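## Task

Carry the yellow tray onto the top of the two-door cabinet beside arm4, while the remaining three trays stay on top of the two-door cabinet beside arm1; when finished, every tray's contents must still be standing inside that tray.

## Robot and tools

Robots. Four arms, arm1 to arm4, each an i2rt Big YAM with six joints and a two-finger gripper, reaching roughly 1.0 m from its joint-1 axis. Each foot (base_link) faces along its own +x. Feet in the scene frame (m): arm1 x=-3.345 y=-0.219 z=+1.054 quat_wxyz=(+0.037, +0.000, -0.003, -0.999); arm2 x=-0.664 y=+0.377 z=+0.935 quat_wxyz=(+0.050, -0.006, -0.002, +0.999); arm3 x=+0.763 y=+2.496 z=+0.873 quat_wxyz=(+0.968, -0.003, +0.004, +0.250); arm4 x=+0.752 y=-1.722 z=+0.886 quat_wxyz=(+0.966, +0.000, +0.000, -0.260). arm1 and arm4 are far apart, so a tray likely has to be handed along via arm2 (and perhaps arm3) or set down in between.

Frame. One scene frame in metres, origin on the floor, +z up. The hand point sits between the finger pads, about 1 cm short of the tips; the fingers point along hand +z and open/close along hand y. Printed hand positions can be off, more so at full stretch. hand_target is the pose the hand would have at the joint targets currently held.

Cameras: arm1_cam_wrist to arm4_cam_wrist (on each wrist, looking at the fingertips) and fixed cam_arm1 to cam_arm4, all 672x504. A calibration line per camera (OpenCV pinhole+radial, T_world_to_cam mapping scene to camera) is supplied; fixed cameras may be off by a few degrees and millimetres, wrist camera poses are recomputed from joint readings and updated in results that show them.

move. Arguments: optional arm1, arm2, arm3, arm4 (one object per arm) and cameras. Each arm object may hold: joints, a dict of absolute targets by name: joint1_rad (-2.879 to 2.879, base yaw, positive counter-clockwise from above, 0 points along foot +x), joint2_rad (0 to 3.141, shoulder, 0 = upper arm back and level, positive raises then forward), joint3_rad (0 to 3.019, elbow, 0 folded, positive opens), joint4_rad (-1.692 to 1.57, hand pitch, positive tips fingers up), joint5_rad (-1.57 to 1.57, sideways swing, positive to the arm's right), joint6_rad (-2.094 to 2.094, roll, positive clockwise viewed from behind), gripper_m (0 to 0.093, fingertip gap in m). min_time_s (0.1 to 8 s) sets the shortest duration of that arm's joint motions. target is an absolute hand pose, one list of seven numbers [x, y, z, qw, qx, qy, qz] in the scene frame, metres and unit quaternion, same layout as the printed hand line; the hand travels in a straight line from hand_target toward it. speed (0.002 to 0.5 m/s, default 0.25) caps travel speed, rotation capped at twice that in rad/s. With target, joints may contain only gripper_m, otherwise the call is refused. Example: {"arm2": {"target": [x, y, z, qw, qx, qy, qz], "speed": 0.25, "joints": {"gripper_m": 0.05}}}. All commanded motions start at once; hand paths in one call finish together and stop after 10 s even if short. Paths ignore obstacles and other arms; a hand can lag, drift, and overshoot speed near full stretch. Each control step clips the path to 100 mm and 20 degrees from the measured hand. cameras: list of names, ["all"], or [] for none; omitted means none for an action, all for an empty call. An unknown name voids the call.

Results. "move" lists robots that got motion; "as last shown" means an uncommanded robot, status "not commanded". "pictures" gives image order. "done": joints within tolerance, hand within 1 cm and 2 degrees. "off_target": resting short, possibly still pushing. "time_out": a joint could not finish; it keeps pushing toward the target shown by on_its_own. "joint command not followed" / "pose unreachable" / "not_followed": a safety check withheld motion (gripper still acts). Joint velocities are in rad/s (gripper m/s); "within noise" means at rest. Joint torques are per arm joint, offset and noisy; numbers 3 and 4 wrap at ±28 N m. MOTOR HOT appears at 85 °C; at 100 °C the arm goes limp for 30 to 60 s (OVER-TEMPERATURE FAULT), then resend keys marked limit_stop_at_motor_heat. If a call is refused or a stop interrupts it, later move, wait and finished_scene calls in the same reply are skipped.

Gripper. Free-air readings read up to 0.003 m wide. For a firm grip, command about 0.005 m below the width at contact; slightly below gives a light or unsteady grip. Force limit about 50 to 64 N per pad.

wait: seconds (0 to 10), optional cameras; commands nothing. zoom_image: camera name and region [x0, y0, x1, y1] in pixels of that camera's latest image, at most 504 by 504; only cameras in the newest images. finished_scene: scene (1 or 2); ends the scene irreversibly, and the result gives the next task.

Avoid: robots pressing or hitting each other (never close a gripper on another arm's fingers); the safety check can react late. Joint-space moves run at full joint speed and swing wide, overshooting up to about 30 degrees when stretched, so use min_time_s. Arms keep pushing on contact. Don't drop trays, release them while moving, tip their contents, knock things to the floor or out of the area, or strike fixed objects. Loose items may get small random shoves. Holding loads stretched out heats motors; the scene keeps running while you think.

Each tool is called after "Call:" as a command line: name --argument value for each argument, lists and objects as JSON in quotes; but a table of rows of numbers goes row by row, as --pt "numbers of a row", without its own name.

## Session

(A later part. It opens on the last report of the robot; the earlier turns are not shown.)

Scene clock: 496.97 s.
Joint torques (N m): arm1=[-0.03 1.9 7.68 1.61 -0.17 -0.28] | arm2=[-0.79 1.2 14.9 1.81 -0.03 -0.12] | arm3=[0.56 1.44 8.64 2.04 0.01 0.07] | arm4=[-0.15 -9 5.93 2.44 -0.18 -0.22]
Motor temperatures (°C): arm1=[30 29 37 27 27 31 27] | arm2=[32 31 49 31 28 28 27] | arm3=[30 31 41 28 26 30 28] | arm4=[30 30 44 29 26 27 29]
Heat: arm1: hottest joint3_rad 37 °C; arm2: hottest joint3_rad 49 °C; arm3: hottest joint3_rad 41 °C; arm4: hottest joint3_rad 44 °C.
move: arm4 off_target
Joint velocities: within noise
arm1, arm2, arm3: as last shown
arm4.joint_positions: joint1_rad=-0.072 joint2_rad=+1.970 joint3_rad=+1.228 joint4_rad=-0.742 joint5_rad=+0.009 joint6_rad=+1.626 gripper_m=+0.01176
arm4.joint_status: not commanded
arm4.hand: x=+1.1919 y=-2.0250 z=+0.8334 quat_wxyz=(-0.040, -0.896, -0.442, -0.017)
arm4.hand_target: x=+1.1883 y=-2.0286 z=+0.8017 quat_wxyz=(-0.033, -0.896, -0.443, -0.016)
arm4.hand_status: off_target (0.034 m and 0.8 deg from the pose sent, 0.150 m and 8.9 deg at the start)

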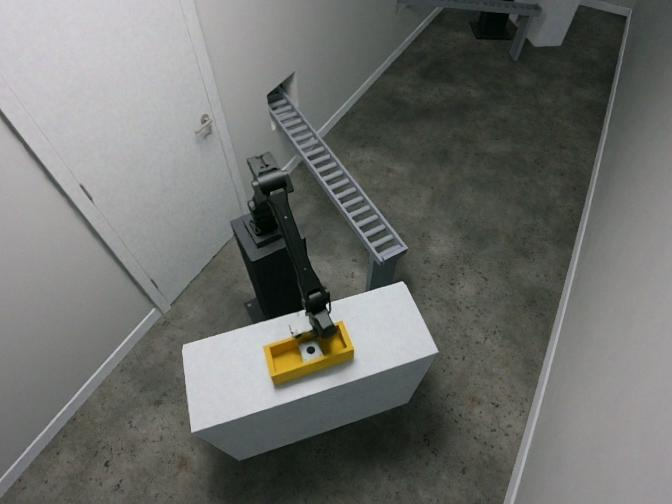

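Call:
move --arm4 '{"target":[1.19,-2.027,0.818,0.01,0.896,0.443,0.005],"speed":0.08}' --cameras '["arm4_cam_wrist"]'

Call:
move --arm4 '{"joints":{"gripper_m":0.035}}'

Call:
move --arm4 '{"target":[1.18,-2.02,0.98,0.01,0.896,0.443,0.005],"speed":0.2}' --cameras '["cam_arm4","arm4_cam_wrist","cam_arm1"]'

Call:
zoom_image --camera "cam_arm4" --region '[160, 240, 460, 480]'

Scene clock: 504.57 s.
Joint torques (N m): arm1=[-0.09 1.96 7.69 1.61 -0.17 -0.27] | arm2=[-0.67 1.03 14.91 1.83 -0.02 -0.12] | arm3=[0.38 1.49 8.68 1.99 0.01 0.09] | arm4=[0.67 -10.93 7.36 -0.25 -0.3 -0.22]
Motor temperatures (°C): arm1=[30 28 37 27 27 31 27] | arm2=[32 31 49 31 28 28 27] | arm3=[30 31 41 28 26 30 28] | arm4=[30 30 43 29 26 27 29]
Heat: arm1: hottest joint3_rad 37 °C; arm2: hottest joint3_rad 49 °C; arm3: hottest joint3_rad 41 °C; arm4: hottest joint3_rad 43 °C.
move: arm4 off_target
Joint velocities: within noise
arm1, arm2, arm3: as last shown
arm4.joint_positions: joint1_rad=-0.072 joint2_rad=+1.985 joint3_rad=+1.256 joint4_rad=-0.785 joint5_rad=+0.009 joint6_rad=+1.626 gripper_m=+0.01176
arm4.joint_status: not commanded
arm4.hand: x=+1.1927 y=-2.0253 z=+0.8335 quat_wxyz=(-0.027, -0.897, -0.442, -0.010)
arm4.hand_target: x=+1.1896 y=-2.0266 z=+0.8182 quat_wxyz=(-0.010, -0.896, -0.443, -0.005)
arm4.hand_status: off_target (0.016 m and 2.0 deg from the pose sent, 0.016 m and 3.7 deg at the start)
arm4_cam_wrist: T_world_to_cam=[[-0.79535, 0.6023, -0.06827, 2.22758], [0.51216, 0.72798, 0.45578, 0.51845], [0.32421, 0.32754, -0.88747, 1.10971]] pos_world=[1.14639, -2.08256, 0.90062]

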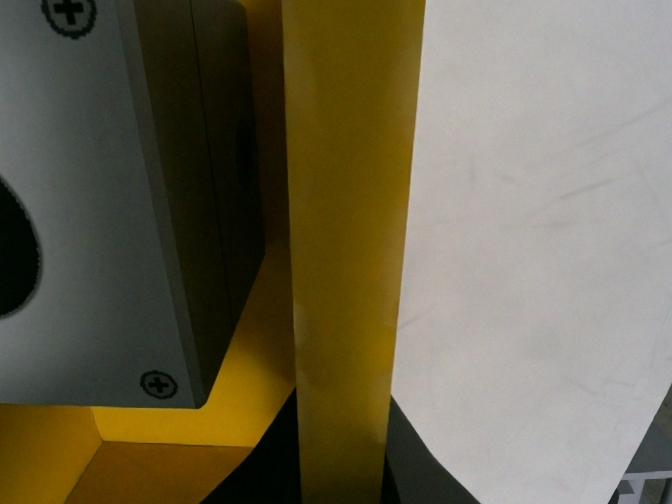

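Scene clock: 505.27 s.
Joint torques (N m): arm1=[-0.09 1.9 7.71 1.61 -0.17 -0.27] | arm2=[-0.62 1.14 14.9 1.84 -0.04 -0.12] | arm3=[0.56 1.61 8.64 2 0 0.09] | arm4=[-0.09 -13.98 7.27 -0.2 -0.11 -0.17]
Motor temperatures (°C): arm1=[30 28 37 27 27 31 27] | arm2=[32 31 49 31 28 28 27] | arm3=[30 31 41 28 26 30 28] | arm4=[30 30 43 29 26 27 29]
Heat: arm1: hottest joint3_rad 37 °C; arm2: hottest joint3_rad 49 °C; arm3: hottest joint3_rad 41 °C; arm4: hottest joint3_rad 43 °C.
move: arm4 done
Joint velocities: within noise
arm1, arm2, arm3: as last shown
arm4.joint_positions: joint1_rad=-0.072 joint2_rad=+2.015 joint3_rad=+1.256 joint4_rad=-0.786 joint5_rad=+0.003 joint6_rad=+1.626 gripper_m=+0.03494
arm4.joint_status: all done
arm4.hand: x=+1.1882 y=-2.0212 z=+0.8179 quat_wxyz=(-0.012, -0.897, -0.442, -0.004)
arm4.hand_target: x=+1.1896 y=-2.0266 z=+0.8184 quat_wxyz=(-0.010, -0.896, -0.443, -0.005)
arm4.hand_status: not commanded
pictures: none

Scene clock: 506.87 s.
Joint torques (N m): arm1=[-0.09 1.9 7.71 1.59 -0.17 -0.27] | arm2=[-0.73 1.14 14.91 1.81 -0.04 -0.12] | arm3=[0.5 1.67 8.66 1.99 0 0.08] | arm4=[0.32 -14.33 10.59 -0.2 -0.09 -0.26]
Motor temperatures (°C): arm1=[30 28 37 27 27 31 27] | arm2=[32 31 49 31 28 28 27] | arm3=[30 31 41 28 26 30 28] | arm4=[30 30 43 29 26 27 29]
Heat: arm1: hottest joint3_rad 37 °C; arm2: hottest joint3_rad 49 °C; arm3: hottest joint3_rad 41 °C; arm4: hottest joint3_rad 43 °C.
move: arm4 off_target
Joint velocities: within noise
arm1.joint_positions: joint1_rad=-1.507 joint2_rad=+0.647 joint3_rad=+1.354 joint4_rad=-0.926 joint5_rad=+0.017 joint6_rad=+1.751 gripper_m=+0.03995
arm1.joint_status: not commanded
arm1.hand: x=-3.3814 y=+0.0754 z=+1.6600 quat_wxyz=(-0.092, +0.023, +0.782, +0.617)
arm1.hand_target: x=-3.3833 y=+0.0772 z=+1.6553 quat_wxyz=(-0.089, +0.014, +0.786, +0.612)
arm1.hand_status: not commanded
arm2: as last shown
arm3.joint_positions: joint1_rad=-0.181 joint2_rad=+0.624 joint3_rad=+1.365 joint4_rad=-1.296 joint5_rad=+0.077 joint6_rad=-0.729 gripper_m=+0.09396
arm3.joint_status: not commanded
arm3.hand: x=+1.0043 y=+2.5662 z=+1.4050 quat_wxyz=(-0.466, +0.426, -0.765, +0.132)
arm3.hand_target: x=+1.0021 y=+2.5656 z=+1.4152 quat_wxyz=(-0.475, +0.422, -0.760, +0.134)
arm3.hand_status: not commanded
arm4.joint_positions: joint1_rad=-0.072 joint2_rad=+1.785 joint3_rad=+1.332 joint4_rad=-1.145 joint5_rad=+0.003 joint6_rad=+1.626 gripper_m=+0.03497
arm4.joint_status: not commanded
arm4.hand: x=+1.1687 y=-2.0078 z=+0.9564 quat_wxyz=(+0.011, -0.897, -0.442, +0.008)
arm4.hand_target: x=+1.1793 y=-2.0195 z=+0.9802 quat_wxyz=(-0.010, -0.896, -0.443, -0.005)
arm4.hand_status: off_target (0.029 m and 2.9 deg from the pose sent, 0.162 m and 0.2 deg at the start)
pictures: arm4_cam_wrist, cam_arm1, cam_arm4
arm4_cam_wrist: T_world_to_cam=[[-0.79713, 0.6036, 0.01576, 2.13071], [0.54243, 0.7044, 0.4578, 0.3773], [0.26523, 0.37348, -0.88891, 1.3834]] pos_world=[1.12689, -2.06853, 1.02342]

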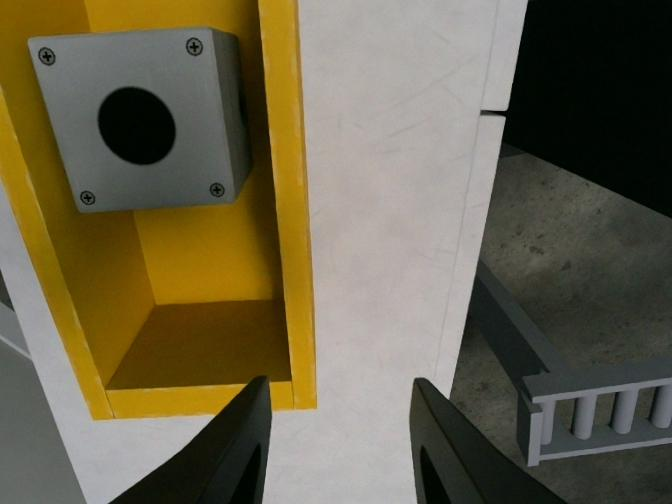

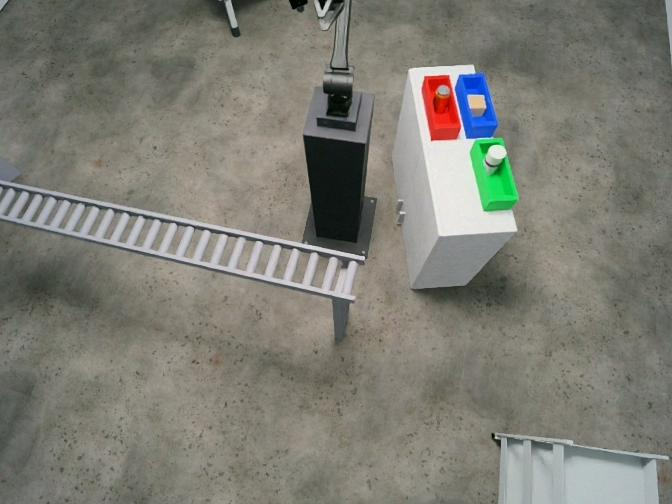

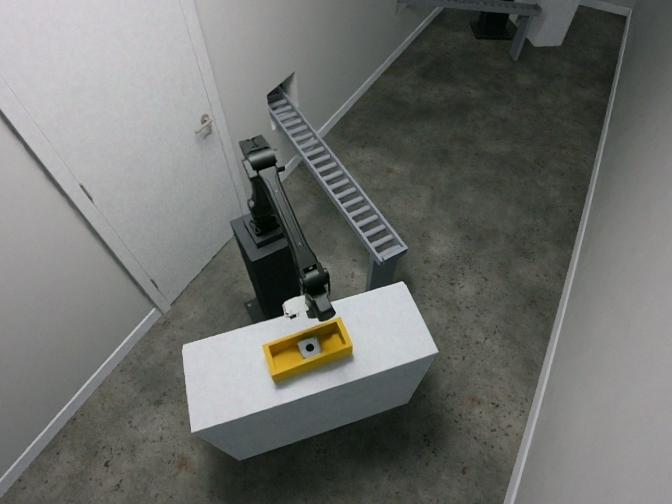

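Scaled by 1.680 from the camera's image (finer frame: 960x720).

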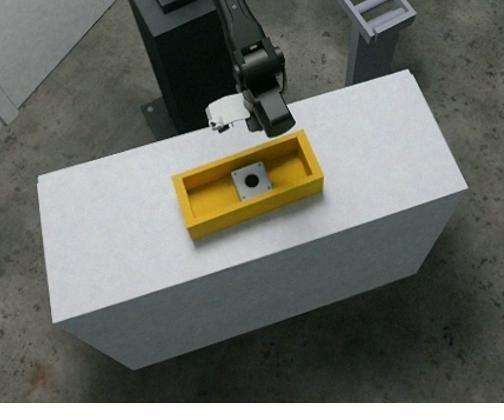

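Call:
finished_scene --scene 1

The scene is finished: the task was done.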